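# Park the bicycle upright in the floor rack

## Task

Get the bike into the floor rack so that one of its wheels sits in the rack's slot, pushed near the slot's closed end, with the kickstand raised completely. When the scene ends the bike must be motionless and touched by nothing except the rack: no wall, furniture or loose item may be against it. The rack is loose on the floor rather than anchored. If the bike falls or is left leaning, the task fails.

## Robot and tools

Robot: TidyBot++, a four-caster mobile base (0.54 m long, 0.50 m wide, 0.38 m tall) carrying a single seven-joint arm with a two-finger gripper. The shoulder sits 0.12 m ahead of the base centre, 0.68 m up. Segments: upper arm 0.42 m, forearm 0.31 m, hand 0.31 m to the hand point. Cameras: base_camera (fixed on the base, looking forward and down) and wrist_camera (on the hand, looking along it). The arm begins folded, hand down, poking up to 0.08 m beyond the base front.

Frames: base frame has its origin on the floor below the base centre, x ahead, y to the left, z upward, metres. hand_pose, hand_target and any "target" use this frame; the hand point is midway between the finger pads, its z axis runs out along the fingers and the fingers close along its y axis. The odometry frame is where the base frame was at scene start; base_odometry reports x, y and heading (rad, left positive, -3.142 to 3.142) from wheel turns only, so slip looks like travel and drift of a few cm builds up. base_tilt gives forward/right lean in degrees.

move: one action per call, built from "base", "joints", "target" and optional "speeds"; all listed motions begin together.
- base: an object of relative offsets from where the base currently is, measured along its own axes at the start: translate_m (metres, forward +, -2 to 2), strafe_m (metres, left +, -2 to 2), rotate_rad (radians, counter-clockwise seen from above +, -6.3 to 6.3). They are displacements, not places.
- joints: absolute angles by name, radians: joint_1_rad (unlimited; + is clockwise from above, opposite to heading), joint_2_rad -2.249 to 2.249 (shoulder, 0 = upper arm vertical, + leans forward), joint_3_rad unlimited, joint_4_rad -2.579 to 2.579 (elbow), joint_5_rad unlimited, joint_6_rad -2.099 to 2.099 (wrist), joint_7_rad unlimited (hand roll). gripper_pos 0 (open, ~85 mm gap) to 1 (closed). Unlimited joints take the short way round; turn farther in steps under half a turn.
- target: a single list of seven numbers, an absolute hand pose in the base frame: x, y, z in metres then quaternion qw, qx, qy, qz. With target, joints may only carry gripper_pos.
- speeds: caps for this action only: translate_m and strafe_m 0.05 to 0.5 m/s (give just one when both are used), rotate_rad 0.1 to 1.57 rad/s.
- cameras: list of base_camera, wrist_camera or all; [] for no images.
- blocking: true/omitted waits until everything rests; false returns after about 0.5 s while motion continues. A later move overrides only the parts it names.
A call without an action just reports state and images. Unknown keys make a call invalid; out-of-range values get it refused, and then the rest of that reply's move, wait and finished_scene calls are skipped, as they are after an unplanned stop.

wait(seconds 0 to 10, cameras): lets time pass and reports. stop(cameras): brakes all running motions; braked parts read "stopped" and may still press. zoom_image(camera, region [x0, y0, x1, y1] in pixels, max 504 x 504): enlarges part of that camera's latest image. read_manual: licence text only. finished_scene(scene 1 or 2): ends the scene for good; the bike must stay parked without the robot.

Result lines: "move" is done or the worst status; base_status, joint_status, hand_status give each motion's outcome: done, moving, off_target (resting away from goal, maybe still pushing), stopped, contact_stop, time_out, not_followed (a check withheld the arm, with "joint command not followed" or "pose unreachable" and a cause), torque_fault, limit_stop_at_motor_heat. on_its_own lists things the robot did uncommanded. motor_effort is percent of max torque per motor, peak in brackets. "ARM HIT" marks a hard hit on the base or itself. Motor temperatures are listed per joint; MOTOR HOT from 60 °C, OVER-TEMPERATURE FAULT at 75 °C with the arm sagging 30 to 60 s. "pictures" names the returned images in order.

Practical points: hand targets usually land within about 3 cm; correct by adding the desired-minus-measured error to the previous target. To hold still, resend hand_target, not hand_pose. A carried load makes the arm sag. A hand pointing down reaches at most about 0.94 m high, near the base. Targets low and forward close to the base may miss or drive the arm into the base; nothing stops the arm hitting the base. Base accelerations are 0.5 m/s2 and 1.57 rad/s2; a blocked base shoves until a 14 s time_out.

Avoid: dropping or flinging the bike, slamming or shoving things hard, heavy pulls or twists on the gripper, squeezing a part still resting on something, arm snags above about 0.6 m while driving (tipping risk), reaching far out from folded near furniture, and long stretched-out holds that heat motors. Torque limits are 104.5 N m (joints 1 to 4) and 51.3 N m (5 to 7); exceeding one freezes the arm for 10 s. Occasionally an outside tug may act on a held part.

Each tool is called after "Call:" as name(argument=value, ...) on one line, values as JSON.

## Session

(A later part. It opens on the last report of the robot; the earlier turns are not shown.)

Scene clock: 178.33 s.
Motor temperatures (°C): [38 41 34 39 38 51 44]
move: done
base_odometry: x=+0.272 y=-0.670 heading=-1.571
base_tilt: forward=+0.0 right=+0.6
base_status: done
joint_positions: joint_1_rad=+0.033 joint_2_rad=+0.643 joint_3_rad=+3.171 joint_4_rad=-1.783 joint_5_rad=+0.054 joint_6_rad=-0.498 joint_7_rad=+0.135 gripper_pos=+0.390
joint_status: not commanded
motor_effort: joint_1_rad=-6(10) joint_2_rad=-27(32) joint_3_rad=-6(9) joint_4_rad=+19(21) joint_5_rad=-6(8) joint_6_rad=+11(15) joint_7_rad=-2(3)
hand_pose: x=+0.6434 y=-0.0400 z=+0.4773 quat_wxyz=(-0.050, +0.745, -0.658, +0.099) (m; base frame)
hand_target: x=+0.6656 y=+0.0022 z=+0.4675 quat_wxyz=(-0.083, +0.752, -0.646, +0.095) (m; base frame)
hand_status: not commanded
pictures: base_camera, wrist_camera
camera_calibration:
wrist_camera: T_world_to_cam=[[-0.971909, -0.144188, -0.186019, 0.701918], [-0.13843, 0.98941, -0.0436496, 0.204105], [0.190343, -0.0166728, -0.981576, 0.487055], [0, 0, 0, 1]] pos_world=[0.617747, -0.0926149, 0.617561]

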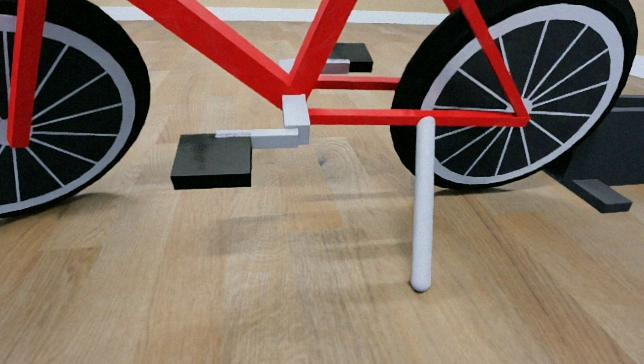

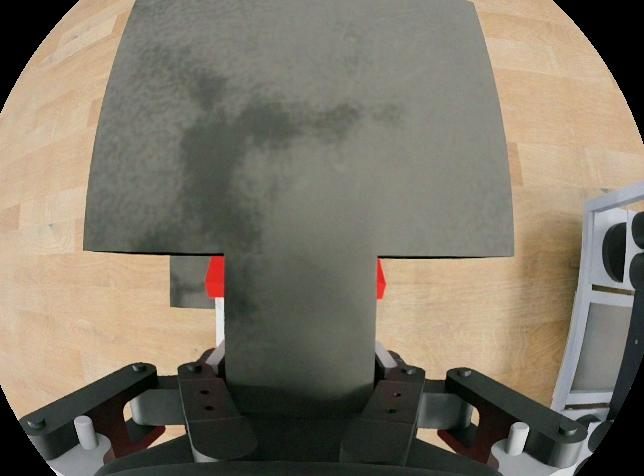

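Call:
move(base={"translate_m":0.025}, speeds={"translate_m":0.05}, joints={"joint_2_rad":0.69,"joint_4_rad":-1.7,"joint_6_rad":-0.56})

Scene clock: 181.93 s.
Motor temperatures (°C): [38 41 34 39 38 51 44]
move: off_target
base_odometry: x=+0.272 y=-0.695 heading=-1.571
base_tilt: forward=+0.0 right=+0.6
base_status: done
joint_positions: joint_1_rad=+0.033 joint_2_rad=+0.647 joint_3_rad=+3.172 joint_4_rad=-1.741 joint_5_rad=+0.054 joint_6_rad=-0.589 joint_7_rad=+0.136 gripper_pos=+0.396
joint_status: joint_2_rad off_target (ended at +0.647, target +0.690); joint_4_rad off_target (ended at -1.741, target -1.700); the others done
motor_effort: joint_1_rad=-6(8) joint_2_rad=-27(34) joint_3_rad=-7(9) joint_4_rad=+19(22) joint_5_rad=-8(10) joint_6_rad=+11(15) joint_7_rad=-2(3)
hand_pose: x=+0.6375 y=-0.0412 z=+0.4815 quat_wxyz=(-0.032, +0.746, -0.660, +0.080) (m; base frame)
hand_target: x=+0.6607 y=+0.0022 z=+0.4711 quat_wxyz=(-0.063, +0.755, -0.649, +0.072) (m; base frame)
hand_status: not commanded
pictures: base_camera, wrist_camera
camera_calibration:
wrist_camera: T_world_to_cam=[[-0.980861, -0.140672, -0.134625, 0.677865], [-0.136777, 0.98988, -0.0378044, 0.200822], [0.138581, -0.0186673, -0.990175, 0.529383], [0, 0, 0, 1]] pos_world=[0.618996, -0.0935509, 0.623031]

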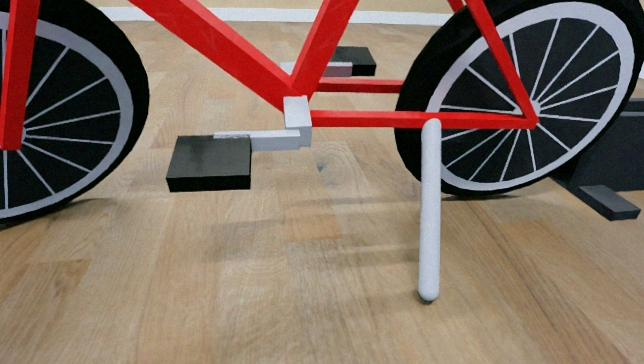

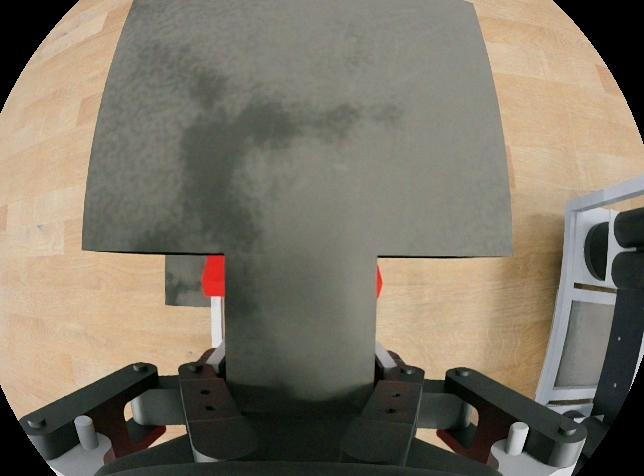

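Call:
move(base={"translate_m":0.025}, speeds={"translate_m":0.05}, joints={"joint_2_rad":0.697,"joint_4_rad":-1.655,"joint_6_rad":-0.64})

Scene clock: 183.07 s.
Motor temperatures (°C): [38 41 34 39 38 51 44]
move: off_target
base_odometry: x=+0.271 y=-0.720 heading=-1.571
base_tilt: forward=+0.0 right=+0.6
base_status: done
joint_positions: joint_1_rad=+0.033 joint_2_rad=+0.656 joint_3_rad=+3.172 joint_4_rad=-1.694 joint_5_rad=+0.054 joint_6_rad=-0.669 joint_7_rad=+0.136 gripper_pos=+0.396
joint_status: joint_2_rad off_target (ended at +0.656, target +0.697); joint_4_rad off_target (ended at -1.694, target -1.655); the others done
motor_effort: joint_1_rad=-5(7) joint_2_rad=-29(36) joint_3_rad=-7(8) joint_4_rad=+19(22) joint_5_rad=-8(9) joint_6_rad=+12(14) joint_7_rad=-2(3)
hand_pose: x=+0.6361 y=-0.0421 z=+0.4858 quat_wxyz=(-0.018, +0.747, -0.662, +0.064) (m; base frame)
hand_target: x=+0.6587 y=+0.0022 z=+0.4753 quat_wxyz=(-0.049, +0.756, -0.650, +0.056) (m; base frame)
hand_status: not commanded
pictures: base_camera, wrist_camera
camera_calibration:
wrist_camera: T_world_to_cam=[[-0.986055, -0.137744, -0.0933895, 0.660368], [-0.135185, 0.990263, -0.0332225, 0.198469], [0.0970564, -0.0201343, -0.995075, 0.56253], [0, 0, 0, 1]] pos_world=[0.623392, -0.0942492, 0.628025]

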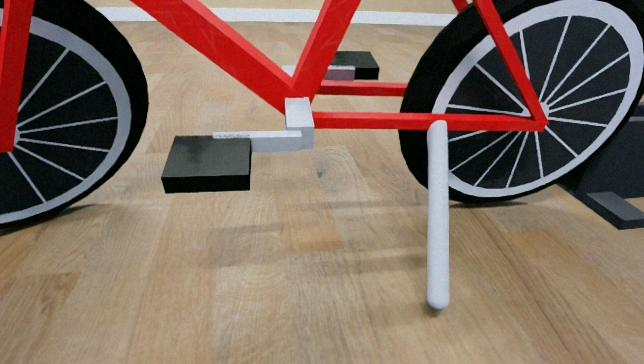

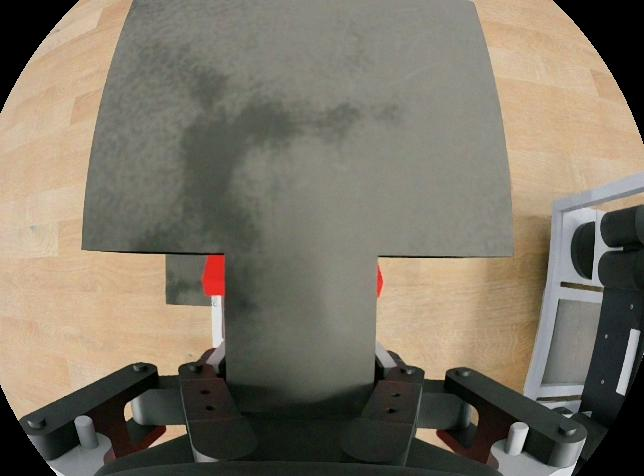

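Call:
move(base={"translate_m":0.025}, speeds={"translate_m":0.05}, joints={"joint_2_rad":0.705,"joint_4_rad":-1.605,"joint_6_rad":-0.72}, cameras=[])

Call:
move(base={"translate_m":0.025}, speeds={"translate_m":0.05}, joints={"joint_2_rad":0.715,"joint_4_rad":-1.56,"joint_6_rad":-0.8})

Scene clock: 186.43 s.
Motor temperatures (°C): [38 41 34 39 38 51 44]
move: done
base_odometry: x=+0.271 y=-0.745 heading=-1.571
base_tilt: forward=+0.0 right=+0.6
base_status: done
joint_positions: joint_1_rad=+0.032 joint_2_rad=+0.672 joint_3_rad=+3.171 joint_4_rad=-1.633 joint_5_rad=+0.054 joint_6_rad=-0.735 joint_7_rad=+0.137 gripper_pos=+0.404
joint_status: all done
motor_effort: joint_1_rad=-3(5) joint_2_rad=-29(41) joint_3_rad=-3(6) joint_4_rad=+16(22) joint_5_rad=-3(9) joint_6_rad=+8(12) joint_7_rad=+0(3)
hand_pose: x=+0.6447 y=-0.0424 z=+0.4912 quat_wxyz=(-0.010, +0.747, -0.662, +0.057) (m; base frame)
hand_target: x=+0.6586 y=+0.0022 z=+0.4811 quat_wxyz=(-0.037, +0.757, -0.651, +0.042) (m; base frame)
hand_status: not commanded
pictures: none
No camera images: "cameras" was empty.

Scene clock: 187.43 s.
Motor temperatures (°C): [38 41 34 39 38 51 44]
move: done
base_odometry: x=+0.271 y=-0.770 heading=-1.571
base_tilt: forward=+0.0 right=+0.6
base_status: done
joint_positions: joint_1_rad=+0.031 joint_2_rad=+0.688 joint_3_rad=+3.167 joint_4_rad=-1.584 joint_5_rad=+0.054 joint_6_rad=-0.810 joint_7_rad=+0.137 gripper_pos=+0.405
joint_status: all done
motor_effort: joint_1_rad=-3(5) joint_2_rad=-32(40) joint_3_rad=-2(4) joint_4_rad=+17(21) joint_5_rad=-3(3) joint_6_rad=+8(11) joint_7_rad=+0(1)
hand_pose: x=+0.6439 y=-0.0404 z=+0.4937 quat_wxyz=(+0.003, +0.748, -0.662, +0.041) (m; base frame)
hand_target: x=+0.6551 y=+0.0022 z=+0.4854 quat_wxyz=(-0.022, +0.758, -0.651, +0.025) (m; base frame)
hand_status: not commanded
pictures: base_camera, wrist_camera
camera_calibration:
wrist_camera: T_world_to_cam=[[-0.990018, -0.137421, -0.0313134, 0.64088], [-0.1367, 0.990319, -0.0241166, 0.19455], [0.0343243, -0.0195953, -0.999219, 0.612117], [0, 0, 0, 1]] pos_world=[0.640067, -0.0926021, 0.636399]

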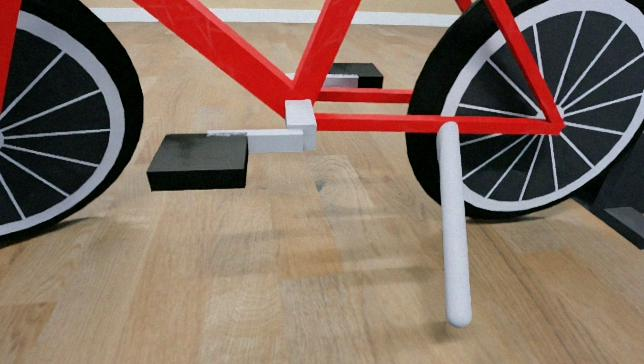

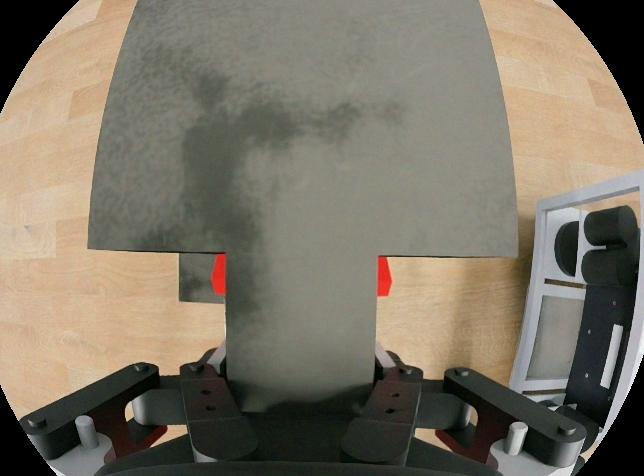

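Call:
move(base={"translate_m":0.022}, speeds={"translate_m":0.05}, joints={"joint_2_rad":0.722,"joint_4_rad":-1.52,"joint_6_rad":-0.87})

Scene clock: 188.47 s.
Motor temperatures (°C): [38 41 34 39 38 51 44]
move: done
base_odometry: x=+0.271 y=-0.792 heading=-1.572
base_tilt: forward=+0.0 right=+0.6
base_status: done
joint_positions: joint_1_rad=+0.027 joint_2_rad=+0.705 joint_3_rad=+3.163 joint_4_rad=-1.539 joint_5_rad=+0.054 joint_6_rad=-0.870 joint_7_rad=+0.137 gripper_pos=+0.408
joint_status: all done
motor_effort: joint_1_rad=-1(3) joint_2_rad=-37(43) joint_3_rad=-2(2) joint_4_rad=+16(20) joint_5_rad=-4(4) joint_6_rad=+5(9) joint_7_rad=-1(1)
hand_pose: x=+0.6451 y=-0.0367 z=+0.4952 quat_wxyz=(+0.013, +0.750, -0.660, +0.028) (m; base frame)
hand_target: x=+0.6524 y=+0.0022 z=+0.4909 quat_wxyz=(-0.010, +0.758, -0.652, +0.011) (m; base frame)
hand_status: not commanded
pictures: base_camera, wrist_camera
camera_calibration:
wrist_camera: T_world_to_cam=[[-0.989873, -0.141954, 0.000769172, 0.626479], [-0.141945, 0.989713, -0.0179047, 0.191356], [0.00178037, -0.0178325, -0.999839, 0.635044], [0, 0, 0, 1]] pos_world=[0.646166, -0.0891323, 0.637886]

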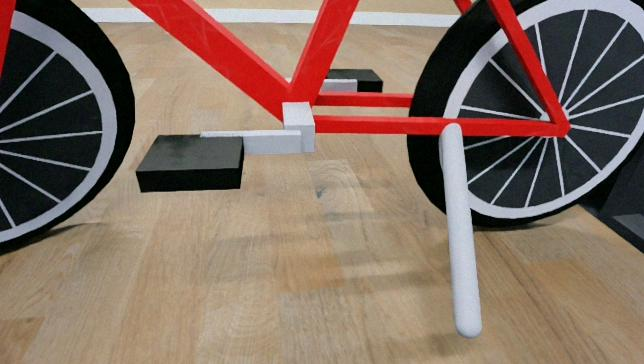

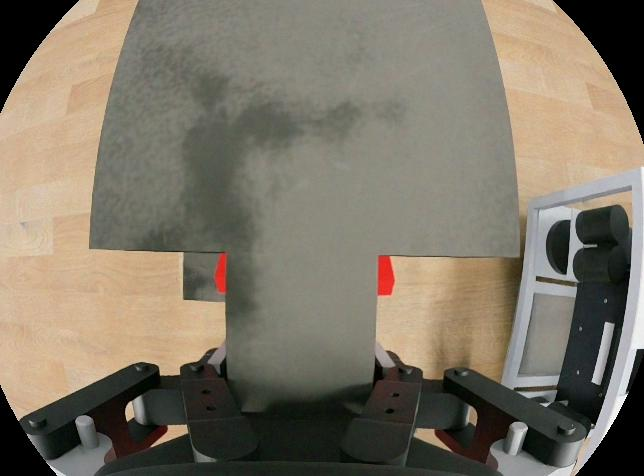

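Call:
zoom_image(camera="base_camera", region=[404, 60, 644, 300])

Scaled by 2.100.

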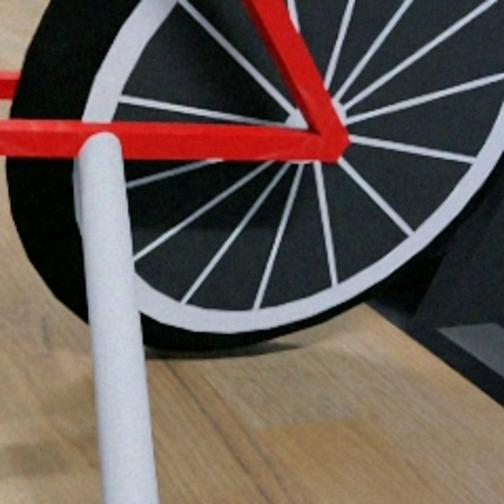

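Call:
move(joints={"joint_2_rad":0.68,"joint_4_rad":-1.49,"joint_6_rad":-0.945})

Scene clock: 190.10 s.
Motor temperatures (°C): [38 41 34 39 38 51 44]
move: done
base_odometry: x=+0.271 y=-0.792 heading=-1.572
base_tilt: forward=+0.0 right=+0.6
base_status: not commanded
joint_positions: joint_1_rad=+0.026 joint_2_rad=+0.709 joint_3_rad=+3.163 joint_4_rad=-1.525 joint_5_rad=+0.054 joint_6_rad=-0.920 joint_7_rad=+0.137 gripper_pos=+0.423
joint_status: all done
motor_effort: joint_1_rad=-1(2) joint_2_rad=-44(48) joint_3_rad=-2(2) joint_4_rad=+18(20) joint_5_rad=-3(5) joint_6_rad=+3(5) joint_7_rad=-1(2)
hand_pose: x=+0.6360 y=-0.0360 z=+0.4965 quat_wxyz=(+0.026, +0.750, -0.660, +0.013) (m; base frame)
hand_target: x=+0.6514 y=+0.0022 z=+0.5205 quat_wxyz=(-0.009, +0.758, -0.652, +0.010) (m; base frame)
hand_status: not commanded
pictures: base_camera, wrist_camera
camera_calibration:
wrist_camera: T_world_to_cam=[[-0.98924, -0.14079, 0.0397799, 0.597909], [-0.141371, 0.989882, -0.0121769, 0.186269], [-0.037663, -0.0176696, -0.999134, 0.66111], [0, 0, 0, 1]] pos_world=[0.642708, -0.0885227, 0.639021]

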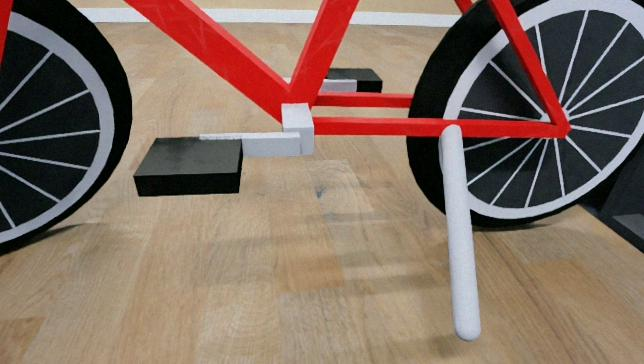

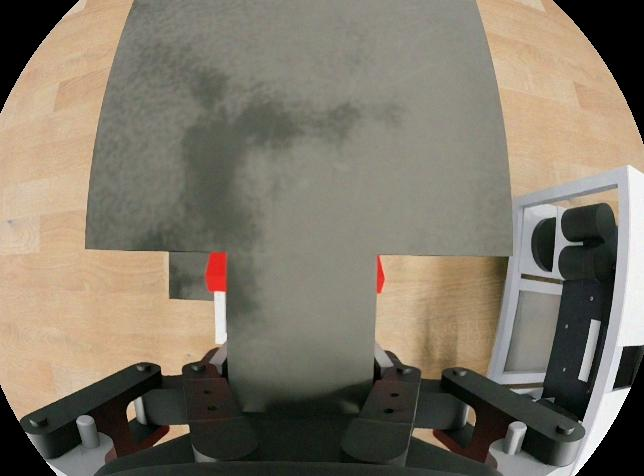

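Call:
move(base={"strafe_m":-0.06}, speeds={"strafe_m":0.08}, joints={"joint_2_rad":0.695,"joint_4_rad":-1.505,"joint_6_rad":-0.87})

Scene clock: 191.80 s.
Motor temperatures (°C): [38 41 34 39 38 51 44]
move: done
base_odometry: x=+0.211 y=-0.792 heading=-1.571
base_tilt: forward=+0.0 right=+0.6
base_status: done
joint_positions: joint_1_rad=-0.011 joint_2_rad=+0.699 joint_3_rad=+3.124 joint_4_rad=-1.523 joint_5_rad=-0.016 joint_6_rad=-0.896 joint_7_rad=+0.125 gripper_pos=+0.515
joint_status: all done
on_its_own: gripper_pos moved +0.092 toward your old target +1.000
motor_effort: joint_1_rad=+2(6) joint_2_rad=-39(48) joint_3_rad=+2(6) joint_4_rad=+17(21) joint_5_rad=+7(11) joint_6_rad=+3(8) joint_7_rad=+7(10)
hand_pose: x=+0.6465 y=+0.0201 z=+0.5025 quat_wxyz=(-0.017, +0.755, -0.656, +0.001) (m; base frame)
hand_target: x=+0.6649 y=+0.0022 z=+0.5095 quat_wxyz=(-0.024, +0.758, -0.651, +0.027) (m; base frame)
hand_status: not commanded
pictures: base_camera, wrist_camera
camera_calibration:
wrist_camera: T_world_to_cam=[[-0.987997, -0.154204, -0.00911221, 0.640005], [-0.154472, 0.986066, 0.0617432, 0.1036], [-0.000535827, 0.0624097, -0.99805, 0.642332], [0, 0, 0, 1]] pos_world=[0.648671, -0.0435527, 0.640515]

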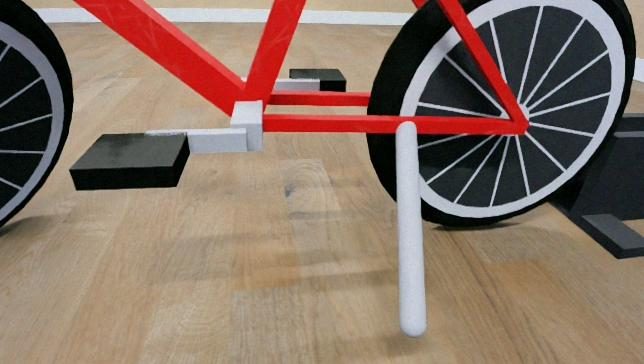

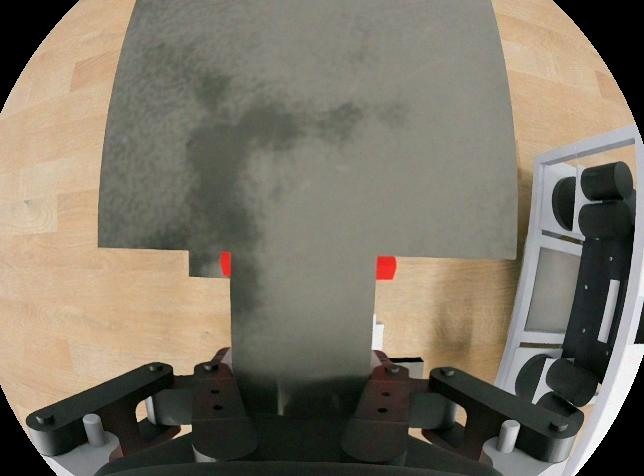

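Call:
move(base={"strafe_m":0.05,"translate_m":-0.06}, speeds={"translate_m":0.08}, joints={"joint_2_rad":0.68,"joint_4_rad":-1.62,"joint_6_rad":-0.74}, cameras=[])

Call:
move(base={"translate_m":-0.075}, speeds={"translate_m":0.08}, joints={"joint_2_rad":0.66,"joint_4_rad":-1.755,"joint_6_rad":-0.5})

Scene clock: 194.03 s.
Motor temperatures (°C): [38 41 34 39 38 51 44]
move: done
base_odometry: x=+0.261 y=-0.732 heading=-1.571
base_tilt: forward=+0.0 right=+0.6
base_status: done
joint_positions: joint_1_rad=+0.014 joint_2_rad=+0.664 joint_3_rad=+3.156 joint_4_rad=-1.603 joint_5_rad=+0.022 joint_6_rad=-0.764 joint_7_rad=+0.180 gripper_pos=+0.523
joint_status: all done
motor_effort: joint_1_rad=-6(6) joint_2_rad=-35(42) joint_3_rad=-7(7) joint_4_rad=+12(17) joint_5_rad=-9(13) joint_6_rad=-1(4) joint_7_rad=-3(9)
hand_pose: x=+0.6536 y=-0.0184 z=+0.5021 quat_wxyz=(-0.025, +0.763, -0.644, +0.051) (m; base frame)
hand_target: x=+0.6495 y=+0.0022 z=+0.4898 quat_wxyz=(-0.034, +0.758, -0.651, +0.038) (m; base frame)
hand_status: not commanded
pictures: none
No camera images: "cameras" was empty.

Scene clock: 195.47 s.
Motor temperatures (°C): [38 41 34 39 38 51 44]
move: done
base_odometry: x=+0.261 y=-0.657 heading=-1.572
base_tilt: forward=+0.0 right=+0.6
base_status: done
joint_positions: joint_1_rad=+0.042 joint_2_rad=+0.629 joint_3_rad=+3.179 joint_4_rad=-1.752 joint_5_rad=+0.022 joint_6_rad=-0.539 joint_7_rad=+0.179 gripper_pos=+0.540
joint_status: all done
motor_effort: joint_1_rad=-8(13) joint_2_rad=-30(36) joint_3_rad=-8(13) joint_4_rad=+13(17) joint_5_rad=-7(11) joint_6_rad=+5(7) joint_7_rad=-2(5)
hand_pose: x=+0.6501 y=-0.0451 z=+0.4905 quat_wxyz=(-0.054, +0.746, -0.657, +0.098) (m; base frame)
hand_target: x=+0.6557 y=+0.0022 z=+0.4759 quat_wxyz=(-0.074, +0.754, -0.647, +0.085) (m; base frame)
hand_status: not commanded
pictures: base_camera, wrist_camera
camera_calibration:
wrist_camera: T_world_to_cam=[[-0.970964, -0.144877, -0.190368, 0.711623], [-0.140142, 0.989395, -0.0381769, 0.209052], [0.193881, -0.0103897, -0.98097, 0.49634], [0, 0, 0, 1]] pos_world=[0.624026, -0.09858, 0.630346]

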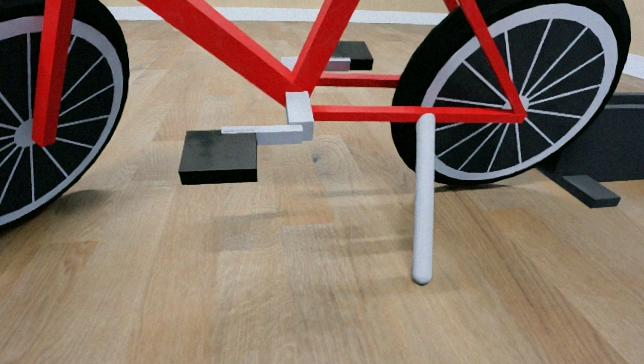

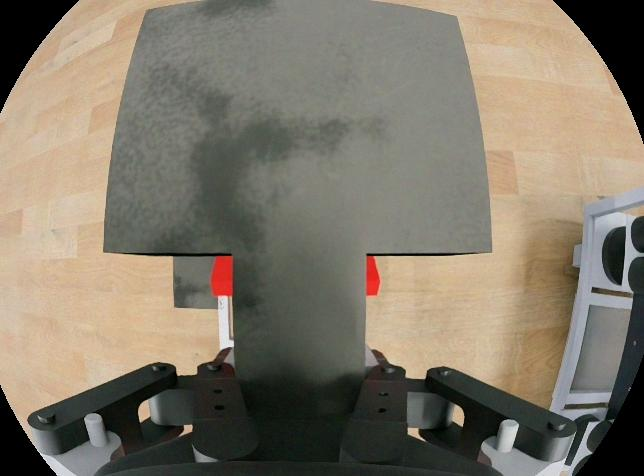

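Call:
move(joints={"gripper_pos":0.0}, cameras=[])

Call:
move(joints={"joint_2_rad":0.5,"joint_4_rad":-1.755,"joint_6_rad":-0.6}, cameras=[])

Call:
move(joints={"joint_2_rad":0.1,"joint_4_rad":-1.75,"joint_6_rad":-0.9,"joint_7_rad":-1.5})

Scene clock: 196.70 s.
Motor temperatures (°C): [38 41 34 39 38 51 44]
move: done
base_odometry: x=+0.261 y=-0.657 heading=-1.572
base_tilt: forward=+0.0 right=+0.6
base_status: not commanded
joint_positions: joint_1_rad=-0.002 joint_2_rad=+0.647 joint_3_rad=+3.140 joint_4_rad=-1.752 joint_5_rad=+0.021 joint_6_rad=-0.529 joint_7_rad=+0.177 gripper_pos=+0.000
joint_status: all done
motor_effort: joint_1_rad=+0(9) joint_2_rad=-35(36) joint_3_rad=+0(9) joint_4_rad=+13(14) joint_5_rad=-1(8) joint_6_rad=+2(5) joint_7_rad=+0(1)
hand_pose: x=+0.6515 y=+0.0002 z=+0.4819 quat_wxyz=(-0.065, +0.769, -0.630, +0.086) (m; base frame)
hand_target: x=+0.6557 y=+0.0022 z=+0.4759 quat_wxyz=(-0.074, +0.754, -0.647, +0.085) (m; base frame)
hand_status: not commanded
pictures: none
No camera images: "cameras" was empty.

Scene clock: 197.87 s.
Motor temperatures (°C): [38 41 34 39 38 51 44]
move: done
base_odometry: x=+0.261 y=-0.657 heading=-1.572
base_tilt: forward=+0.0 right=+0.6
base_status: not commanded
joint_positions: joint_1_rad=-0.002 joint_2_rad=+0.516 joint_3_rad=+3.140 joint_4_rad=-1.754 joint_5_rad=+0.021 joint_6_rad=-0.573 joint_7_rad=+0.177 gripper_pos=+0.000
joint_status: all done
motor_effort: joint_1_rad=+0(1) joint_2_rad=-33(39) joint_3_rad=-1(1) joint_4_rad=+15(18) joint_5_rad=-2(2) joint_6_rad=+2(5) joint_7_rad=+1(1)
hand_pose: x=+0.6589 y=-0.0001 z=+0.5480 quat_wxyz=(-0.091, +0.764, -0.627, +0.118) (m; base frame)
hand_target: x=+0.6523 y=+0.0022 z=+0.5538 quat_wxyz=(-0.093, +0.751, -0.645, +0.108) (m; base frame)
hand_status: not commanded
pictures: none
No camera images: "cameras" was empty.

Scene clock: 200.20 s.
Motor temperatures (°C): [38 41 34 39 38 51 44]
move: done
base_odometry: x=+0.261 y=-0.657 heading=-1.572
base_tilt: forward=+0.0 right=+0.6
base_status: not commanded
joint_positions: joint_1_rad=-0.002 joint_2_rad=+0.114 joint_3_rad=+3.140 joint_4_rad=-1.754 joint_5_rad=+0.021 joint_6_rad=-0.852 joint_7_rad=-1.452 gripper_pos=+0.000
joint_status: all done
motor_effort: joint_1_rad=+0(1) joint_2_rad=-22(35) joint_3_rad=+0(1) joint_4_rad=+18(19) joint_5_rad=-2(2) joint_6_rad=+3(4) joint_7_rad=+1(1)
hand_pose: x=+0.5949 y=-0.0017 z=+0.7240 quat_wxyz=(-0.208, +0.065, -0.976, +0.021) (m; base frame)
hand_target: x=+0.5820 y=+0.0021 z=+0.7261 quat_wxyz=(-0.194, +0.036, -0.980, +0.007) (m; base frame)
hand_status: not commanded
pictures: base_camera, wrist_camera
camera_calibration:
wrist_camera: T_world_to_cam=[[-0.138491, 0.988674, -0.0578215, 0.119431], [0.885291, 0.149758, 0.440264, -0.790486], [0.443936, 0.00978366, -0.896005, 0.526344], [0, 0, 0, 1]] pos_world=[0.482688, -0.00484681, 0.826535]

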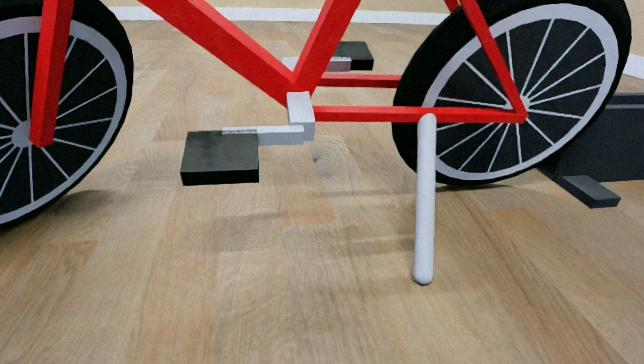

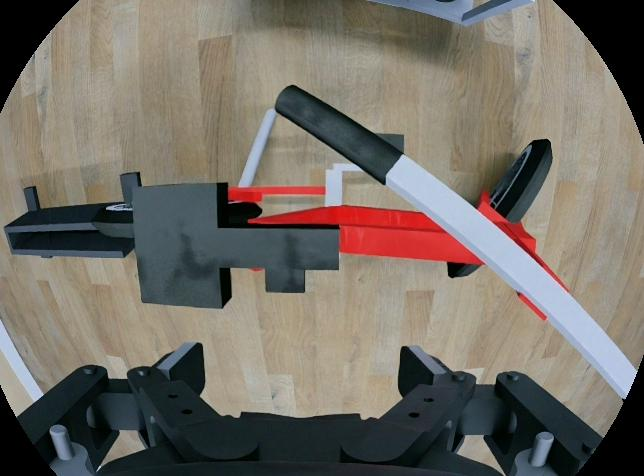

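Call:
move(joints={"joint_2_rad":0.24,"joint_4_rad":-1.665,"joint_6_rad":-1.21,"joint_7_rad":-0.25})

Scene clock: 203.23 s.
Motor temperatures (°C): [38 41 34 39 38 51 44]
move: done
base_odometry: x=+0.261 y=-0.657 heading=-1.572
base_tilt: forward=+0.0 right=+0.6
base_status: not commanded
joint_positions: joint_1_rad=-0.002 joint_2_rad=+0.219 joint_3_rad=+3.140 joint_4_rad=-1.675 joint_5_rad=+0.021 joint_6_rad=-1.165 joint_7_rad=-0.294 gripper_pos=+0.000
joint_status: all done
motor_effort: joint_1_rad=+0(0) joint_2_rad=-24(25) joint_3_rad=+0(1) joint_4_rad=+16(19) joint_5_rad=-2(2) joint_6_rad=+1(4) joint_7_rad=+0(2)
hand_pose: x=+0.5340 y=-0.0030 z=+0.6823 quat_wxyz=(-0.027, +0.600, -0.799, +0.032) (m; base frame)
hand_target: x=+0.5242 y=+0.0020 z=+0.6762 quat_wxyz=(-0.011, +0.614, -0.789, +0.008) (m; base frame)
hand_status: not commanded
pictures: base_camera, wrist_camera
camera_calibration:
wrist_camera: T_world_to_cam=[[-0.962212, 0.264036, -0.0665854, 0.553583], [0.261435, 0.964158, 0.0452956, -0.113032], [0.0761585, 0.0261762, -0.996752, 0.781273], [0, 0, 0, 1]] pos_world=[0.502714, -0.0576356, 0.820716]

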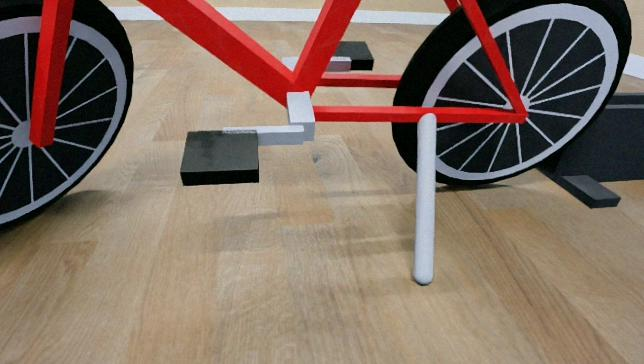

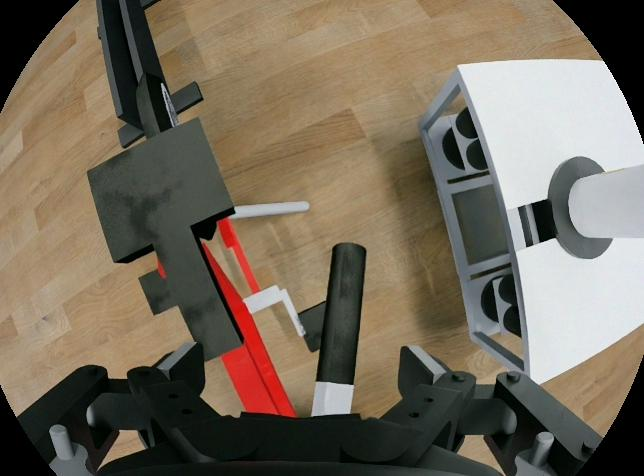

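Call:
move(joints={"joint_2_rad":0.413,"joint_4_rad":-1.9,"joint_6_rad":-0.805})

Scene clock: 205.17 s.
Motor temperatures (°C): [38 41 34 39 38 51 44]
move: done
base_odometry: x=+0.261 y=-0.657 heading=-1.572
base_tilt: forward=+0.0 right=+0.6
base_status: not commanded
joint_positions: joint_1_rad=-0.002 joint_2_rad=+0.402 joint_3_rad=+3.140 joint_4_rad=-1.892 joint_5_rad=+0.021 joint_6_rad=-0.850 joint_7_rad=-0.294 gripper_pos=+0.000
joint_status: all done
motor_effort: joint_1_rad=+0(1) joint_2_rad=-27(31) joint_3_rad=+0(1) joint_4_rad=+12(17) joint_5_rad=-1(2) joint_6_rad=+0(1) joint_7_rad=+1(1)
hand_pose: x=+0.5183 y=-0.0019 z=+0.5496 quat_wxyz=(+0.006, +0.603, -0.798, +0.005) (m; base frame)
hand_target: x=+0.5269 y=+0.0020 z=+0.5435 quat_wxyz=(-0.009, +0.614, -0.789, +0.007) (m; base frame)
hand_status: not commanded
pictures: base_camera, wrist_camera
camera_calibration:
wrist_camera: T_world_to_cam=[[-0.965893, 0.25841, 0.016579, 0.485565], [0.258776, 0.965583, 0.0261772, -0.0920597], [-0.00924397, 0.0295746, -0.99952, 0.695899], [0, 0, 0, 1]] pos_world=[0.49926, -0.0571646, 0.689924]

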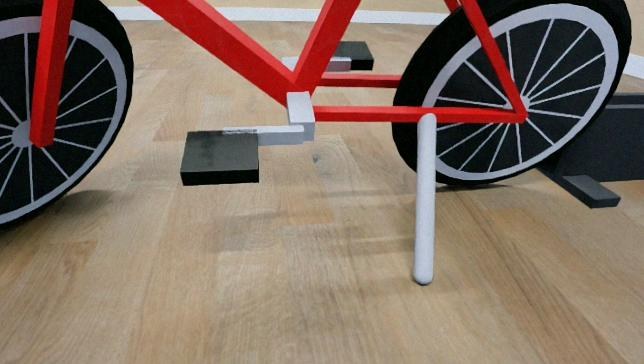

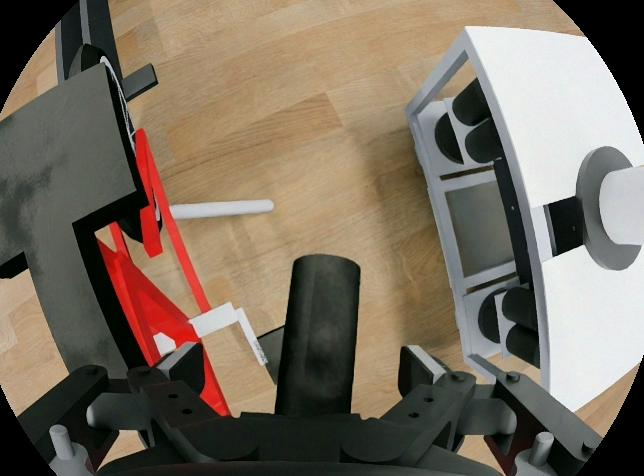

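Call:
move(joints={"gripper_pos":0.4}, cameras=[])

Call:
move(base={"translate_m":-0.09,"strafe_m":0.05}, speeds={"translate_m":0.08}, joints={"joint_7_rad":-0.7})

Scene clock: 206.07 s.
Motor temperatures (°C): [38 41 34 39 38 51 44]
move: done
base_odometry: x=+0.261 y=-0.657 heading=-1.572
base_tilt: forward=+0.0 right=+0.6
base_status: not commanded
joint_positions: joint_1_rad=-0.002 joint_2_rad=+0.402 joint_3_rad=+3.140 joint_4_rad=-1.892 joint_5_rad=+0.021 joint_6_rad=-0.849 joint_7_rad=-0.294 gripper_pos=+0.400
joint_status: all done
motor_effort: joint_1_rad=+0(0) joint_2_rad=-27(27) joint_3_rad=+0(1) joint_4_rad=+12(13) joint_5_rad=+0(2) joint_6_rad=+0(0) joint_7_rad=+0(1)
hand_pose: x=+0.5187 y=-0.0019 z=+0.5496 quat_wxyz=(+0.005, +0.603, -0.798, +0.005) (m; base frame)
hand_target: x=+0.5269 y=+0.0020 z=+0.5435 quat_wxyz=(-0.009, +0.614, -0.789, +0.007) (m; base frame)
hand_status: not commanded
pictures: none
No camera images: "cameras" was empty.

Scene clock: 207.87 s.
Motor temperatures (°C): [38 41 34 39 38 51 44]
move: done
base_odometry: x=+0.311 y=-0.567 heading=-1.571
base_tilt: forward=+0.0 right=+0.6
base_status: done
joint_positions: joint_1_rad=-0.002 joint_2_rad=+0.402 joint_3_rad=+3.140 joint_4_rad=-1.886 joint_5_rad=+0.021 joint_6_rad=-0.832 joint_7_rad=-0.667 gripper_pos=+0.400
joint_status: all done
motor_effort: joint_1_rad=-1(2) joint_2_rad=-25(29) joint_3_rad=-2(2) joint_4_rad=+9(13) joint_5_rad=-2(3) joint_6_rad=-2(3) joint_7_rad=+1(1)
hand_pose: x=+0.5272 y=-0.0018 z=+0.5510 quat_wxyz=(-0.006, +0.445, -0.896, +0.011) (m; base frame)
hand_target: x=+0.5269 y=+0.0020 z=+0.5435 quat_wxyz=(-0.011, +0.422, -0.906, +0.005) (m; base frame)
hand_status: not commanded
pictures: base_camera, wrist_camera
camera_calibration:
wrist_camera: T_world_to_cam=[[-0.805529, 0.592497, -0.00838816, 0.423928], [0.5917, 0.805044, 0.0423571, -0.279228], [0.0318493, 0.0291566, -0.999067, 0.675514], [0, 0, 0, 1]] pos_world=[0.48519, -0.0460808, 0.690267]

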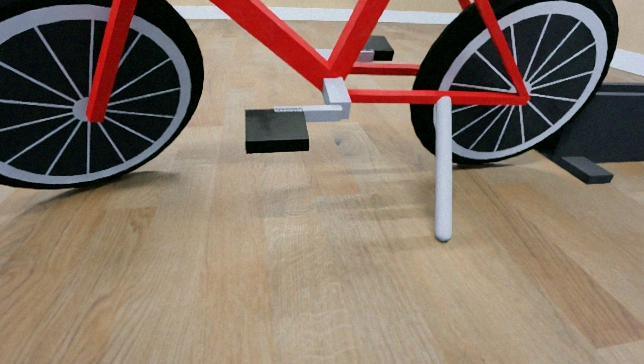

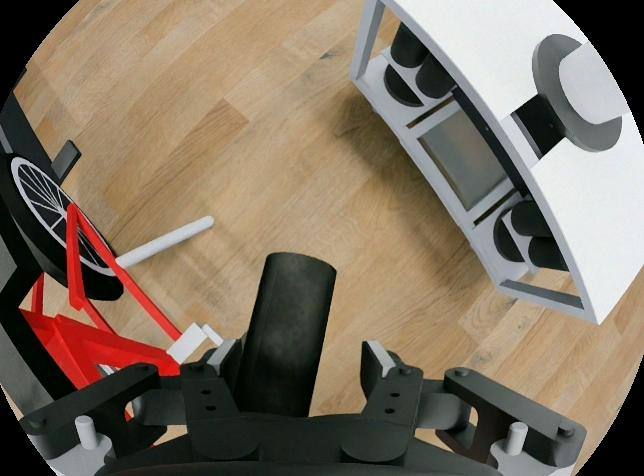

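Call:
move(base={"translate_m":-0.06,"strafe_m":0.085}, speeds={"strafe_m":0.08}, joints={"joint_7_rad":-1.15})

Scene clock: 210.27 s.
Motor temperatures (°C): [38 41 34 39 38 51 44]
move: done
base_odometry: x=+0.396 y=-0.507 heading=-1.571
base_tilt: forward=+0.0 right=+0.6
base_status: done
joint_positions: joint_1_rad=+0.014 joint_2_rad=+0.385 joint_3_rad=+3.155 joint_4_rad=-1.866 joint_5_rad=+0.021 joint_6_rad=-0.813 joint_7_rad=-1.111 gripper_pos=+0.400
joint_status: all done
motor_effort: joint_1_rad=-4(6) joint_2_rad=-22(25) joint_3_rad=-5(6) joint_4_rad=+8(9) joint_5_rad=-5(7) joint_6_rad=-2(5) joint_7_rad=+1(2)
hand_pose: x=+0.5453 y=-0.0152 z=+0.5634 quat_wxyz=(-0.035, +0.222, -0.974, +0.019) (m; base frame)
hand_target: x=+0.5269 y=+0.0020 z=+0.5435 quat_wxyz=(-0.012, +0.210, -0.978, +0.002) (m; base frame)
hand_status: not commanded
pictures: base_camera, wrist_camera
camera_calibration:
wrist_camera: T_world_to_cam=[[-0.445543, 0.894526, -0.0362626, 0.270505], [0.889016, 0.446848, 0.0998865, -0.479634], [0.105555, 0.0122657, -0.994338, 0.644613], [0, 0, 0, 1]] pos_world=[0.478882, -0.0355566, 0.698682]

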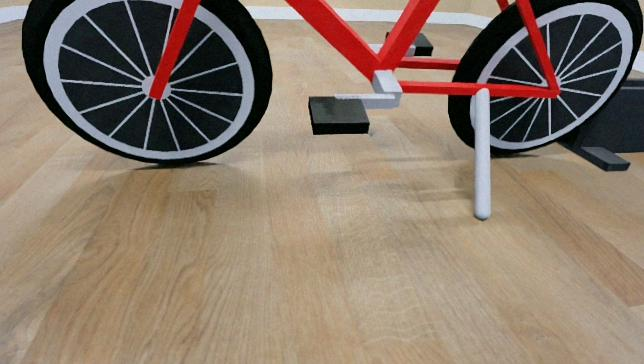

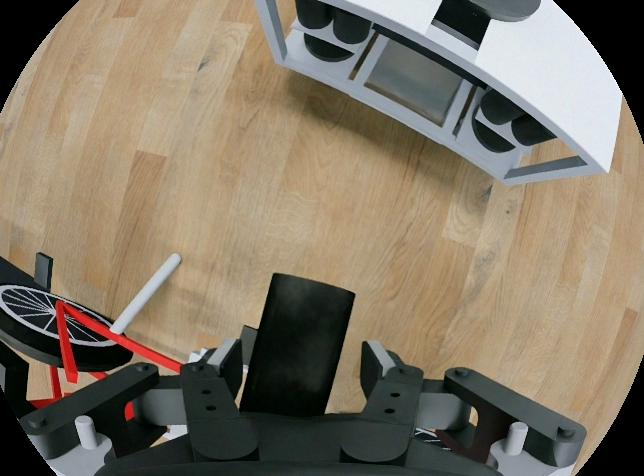

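Call:
move(joints={"gripper_pos":0.0}, cameras=[])

Call:
move(joints={"joint_2_rad":0.28,"joint_4_rad":-1.86,"joint_6_rad":-0.95}, cameras=[])

Call:
move(joints={"joint_1_rad":-0.25,"joint_2_rad":0.0,"joint_4_rad":-1.7,"joint_6_rad":-1.1,"joint_7_rad":-1.75})

Scene clock: 211.30 s.
Motor temperatures (°C): [38 41 34 39 38 51 44]
move: done
base_odometry: x=+0.396 y=-0.507 heading=-1.571
base_tilt: forward=+0.0 right=+0.6
base_status: not commanded
joint_positions: joint_1_rad=+0.014 joint_2_rad=+0.390 joint_3_rad=+3.154 joint_4_rad=-1.880 joint_5_rad=+0.021 joint_6_rad=-0.813 joint_7_rad=-1.111 gripper_pos=+0.000
joint_status: all done
motor_effort: joint_1_rad=-2(5) joint_2_rad=-26(27) joint_3_rad=-2(5) joint_4_rad=+11(12) joint_5_rad=-3(5) joint_6_rad=-1(2) joint_7_rad=+1(1)
hand_pose: x=+0.5380 y=-0.0150 z=+0.5580 quat_wxyz=(-0.026, +0.222, -0.975, +0.017) (m; base frame)
hand_target: x=+0.5269 y=+0.0020 z=+0.5435 quat_wxyz=(-0.012, +0.210, -0.978, +0.002) (m; base frame)
hand_status: not commanded
pictures: none
No camera images: "cameras" was empty.

Scene clock: 212.33 s.
Motor temperatures (°C): [38 41 34 39 38 51 44]
move: done
base_odometry: x=+0.396 y=-0.507 heading=-1.571
base_tilt: forward=+0.0 right=+0.6
base_status: not commanded
joint_positions: joint_1_rad=+0.014 joint_2_rad=+0.298 joint_3_rad=+3.154 joint_4_rad=-1.871 joint_5_rad=+0.021 joint_6_rad=-0.909 joint_7_rad=-1.111 gripper_pos=+0.000
joint_status: all done
motor_effort: joint_1_rad=-1(2) joint_2_rad=-25(30) joint_3_rad=-2(2) joint_4_rad=+15(15) joint_5_rad=-1(2) joint_6_rad=+1(2) joint_7_rad=+1(1)
hand_pose: x=+0.5222 y=-0.0148 z=+0.5964 quat_wxyz=(-0.029, +0.221, -0.975, +0.018) (m; base frame)
hand_target: x=+0.5161 y=+0.0020 z=+0.6059 quat_wxyz=(-0.025, +0.210, -0.977, +0.005) (m; base frame)
hand_status: not commanded
pictures: none
No camera images: "cameras" was empty.

Scene clock: 214.07 s.
Motor temperatures (°C): [38 41 34 39 38 51 44]
move: done
base_odometry: x=+0.396 y=-0.507 heading=-1.571
base_tilt: forward=+0.0 right=+0.6
base_status: not commanded
joint_positions: joint_1_rad=-0.233 joint_2_rad=+0.010 joint_3_rad=+3.149 joint_4_rad=-1.707 joint_5_rad=+0.021 joint_6_rad=-1.054 joint_7_rad=-1.703 gripper_pos=+0.000
joint_status: all done
motor_effort: joint_1_rad=+0(3) joint_2_rad=-18(28) joint_3_rad=+0(3) joint_4_rad=+19(19) joint_5_rad=+0(3) joint_6_rad=+3(3) joint_7_rad=+1(1)
hand_pose: x=+0.5371 y=+0.0916 z=+0.7668 quat_wxyz=(-0.183, +0.049, -0.982, -0.023) (m; base frame)
hand_target: x=+0.5216 y=+0.1049 z=+0.7687 quat_wxyz=(-0.166, +0.036, -0.985, -0.036) (m; base frame)
hand_status: not commanded
pictures: base_camera, wrist_camera
camera_calibration:
wrist_camera: T_world_to_cam=[[-0.124974, 0.991413, 0.0384951, -0.0596426], [0.910829, 0.0992583, 0.400673, -0.750945], [0.393412, 0.0851362, -0.915412, 0.624544], [0, 0, 0, 1]] pos_world=[0.430826, 0.0804967, 0.874895]

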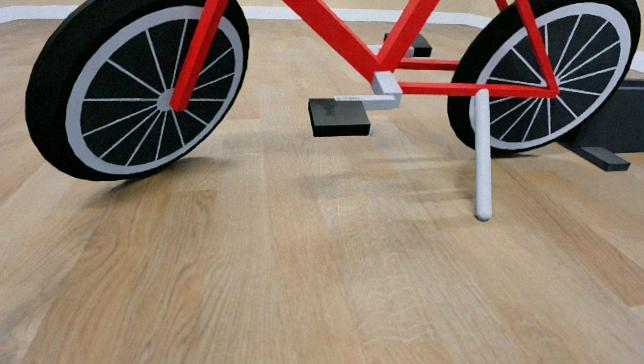

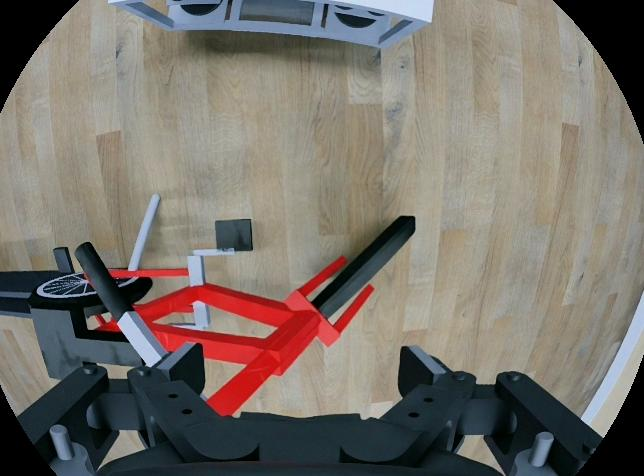

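Call:
move(base={"strafe_m":-0.88,"translate_m":0.4}, speeds={"strafe_m":0.35}, cameras=[])

Call:
move(joints={"joint_1_rad":0.0,"joint_2_rad":0.73,"joint_4_rad":-1.74,"joint_6_rad":-0.65,"joint_7_rad":0.14})

Scene clock: 218.47 s.
Motor temperatures (°C): [38 41 34 40 38 51 44]
move: done
base_odometry: x=-0.485 y=-0.906 heading=-1.571
base_tilt: forward=+0.0 right=+0.6
base_status: done
joint_positions: joint_1_rad=-0.240 joint_2_rad=+0.009 joint_3_rad=+3.147 joint_4_rad=-1.707 joint_5_rad=+0.021 joint_6_rad=-1.056 joint_7_rad=-1.706 gripper_pos=+0.000
joint_status: not commanded
motor_effort: joint_1_rad=+0(2) joint_2_rad=-18(20) joint_3_rad=+0(2) joint_4_rad=+18(19) joint_5_rad=-1(2) joint_6_rad=+3(3) joint_7_rad=+0(1)
hand_pose: x=+0.5358 y=+0.0954 z=+0.7668 quat_wxyz=(-0.182, +0.052, -0.982, -0.024) (m; base frame)
hand_target: x=+0.5216 y=+0.1049 z=+0.7687 quat_wxyz=(-0.166, +0.036, -0.985, -0.036) (m; base frame)
hand_status: not commanded
pictures: none
No camera images: "cameras" was empty.

Scene clock: 221.20 s.
Motor temperatures (°C): [38 41 34 40 38 51 44]
move: done
base_odometry: x=-0.485 y=-0.906 heading=-1.571
base_tilt: forward=+0.0 right=+0.6
base_status: not commanded
joint_positions: joint_1_rad=-0.017 joint_2_rad=+0.717 joint_3_rad=+3.147 joint_4_rad=-1.730 joint_5_rad=+0.021 joint_6_rad=-0.694 joint_7_rad=+0.093 gripper_pos=+0.000
joint_status: all done
motor_effort: joint_1_rad=+0(2) joint_2_rad=-35(39) joint_3_rad=+0(1) joint_4_rad=+11(19) joint_5_rad=-1(2) joint_6_rad=+0(3) joint_7_rad=+0(1)
hand_pose: x=+0.5970 y=+0.0028 z=+0.4460 quat_wxyz=(+0.006, +0.749, -0.663, +0.006) (m; base frame)
hand_target: x=+0.6019 y=+0.0022 z=+0.4380 quat_wxyz=(-0.007, +0.755, -0.655, +0.008) (m; base frame)
hand_status: not commanded
pictures: base_camera, wrist_camera
camera_calibration:
wrist_camera: T_world_to_cam=[[-0.990428, -0.136677, 0.0192785, 0.576603], [-0.136188, 0.990374, 0.0247534, 0.122135], [-0.0224761, 0.021891, -0.999508, 0.600911], [0, 0, 0, 1]] pos_world=[0.601223, -0.0553053, 0.586476]

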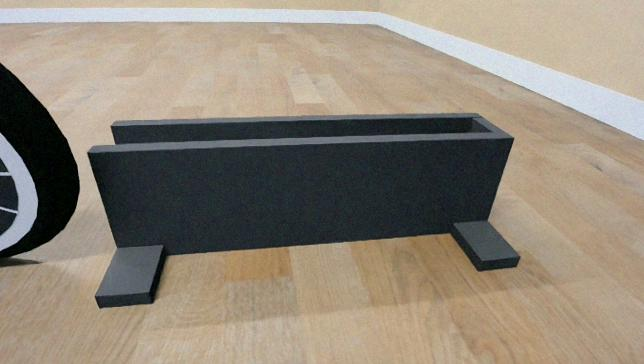

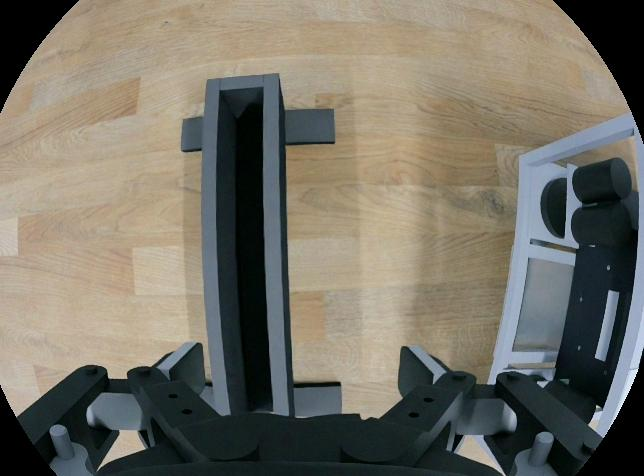

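Call:
move(joints={"joint_1_rad":0.015,"joint_2_rad":1.18,"joint_4_rad":-1.57,"joint_6_rad":-0.37,"joint_7_rad":0.19,"gripper_pos":0.45})

Scene clock: 224.83 s.
Motor temperatures (°C): [38 41 34 40 38 51 44]
move: done
base_odometry: x=-0.485 y=-0.906 heading=-1.571
base_tilt: forward=+0.0 right=+0.6
base_status: not commanded
joint_positions: joint_1_rad=-0.005 joint_2_rad=+1.166 joint_3_rad=+3.147 joint_4_rad=-1.582 joint_5_rad=+0.021 joint_6_rad=-0.415 joint_7_rad=+0.145 gripper_pos=+0.450
joint_status: all done
motor_effort: joint_1_rad=+0(1) joint_2_rad=-41(45) joint_3_rad=+0(1) joint_4_rad=+6(12) joint_5_rad=-2(2) joint_6_rad=+0(1) joint_7_rad=+1(2)
hand_pose: x=+0.6195 y=-0.0018 z=+0.2457 quat_wxyz=(+0.012, +0.764, -0.646, -0.004) (m; base frame)
hand_target: x=+0.6347 y=-0.0054 z=+0.2403 quat_wxyz=(-0.007, +0.766, -0.642, +0.008) (m; base frame)
hand_status: not commanded
pictures: base_camera, wrist_camera
camera_calibration:
wrist_camera: T_world_to_cam=[[-0.982616, -0.180957, 0.041475, 0.591803], [-0.179699, 0.983191, 0.032318, 0.159764], [-0.046626, 0.0243032, -0.998617, 0.416073], [0, 0, 0, 1]] pos_world=[0.629625, -0.0601, 0.385789]

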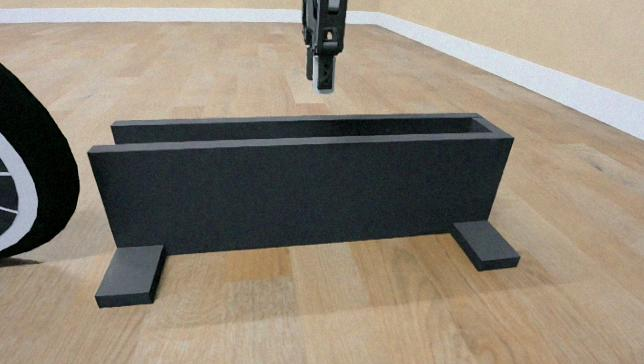

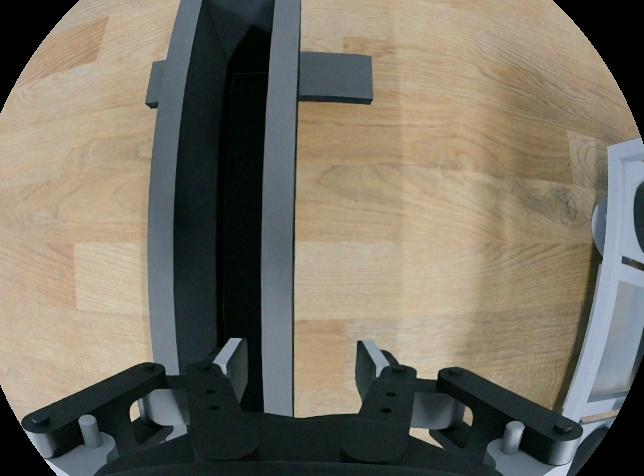

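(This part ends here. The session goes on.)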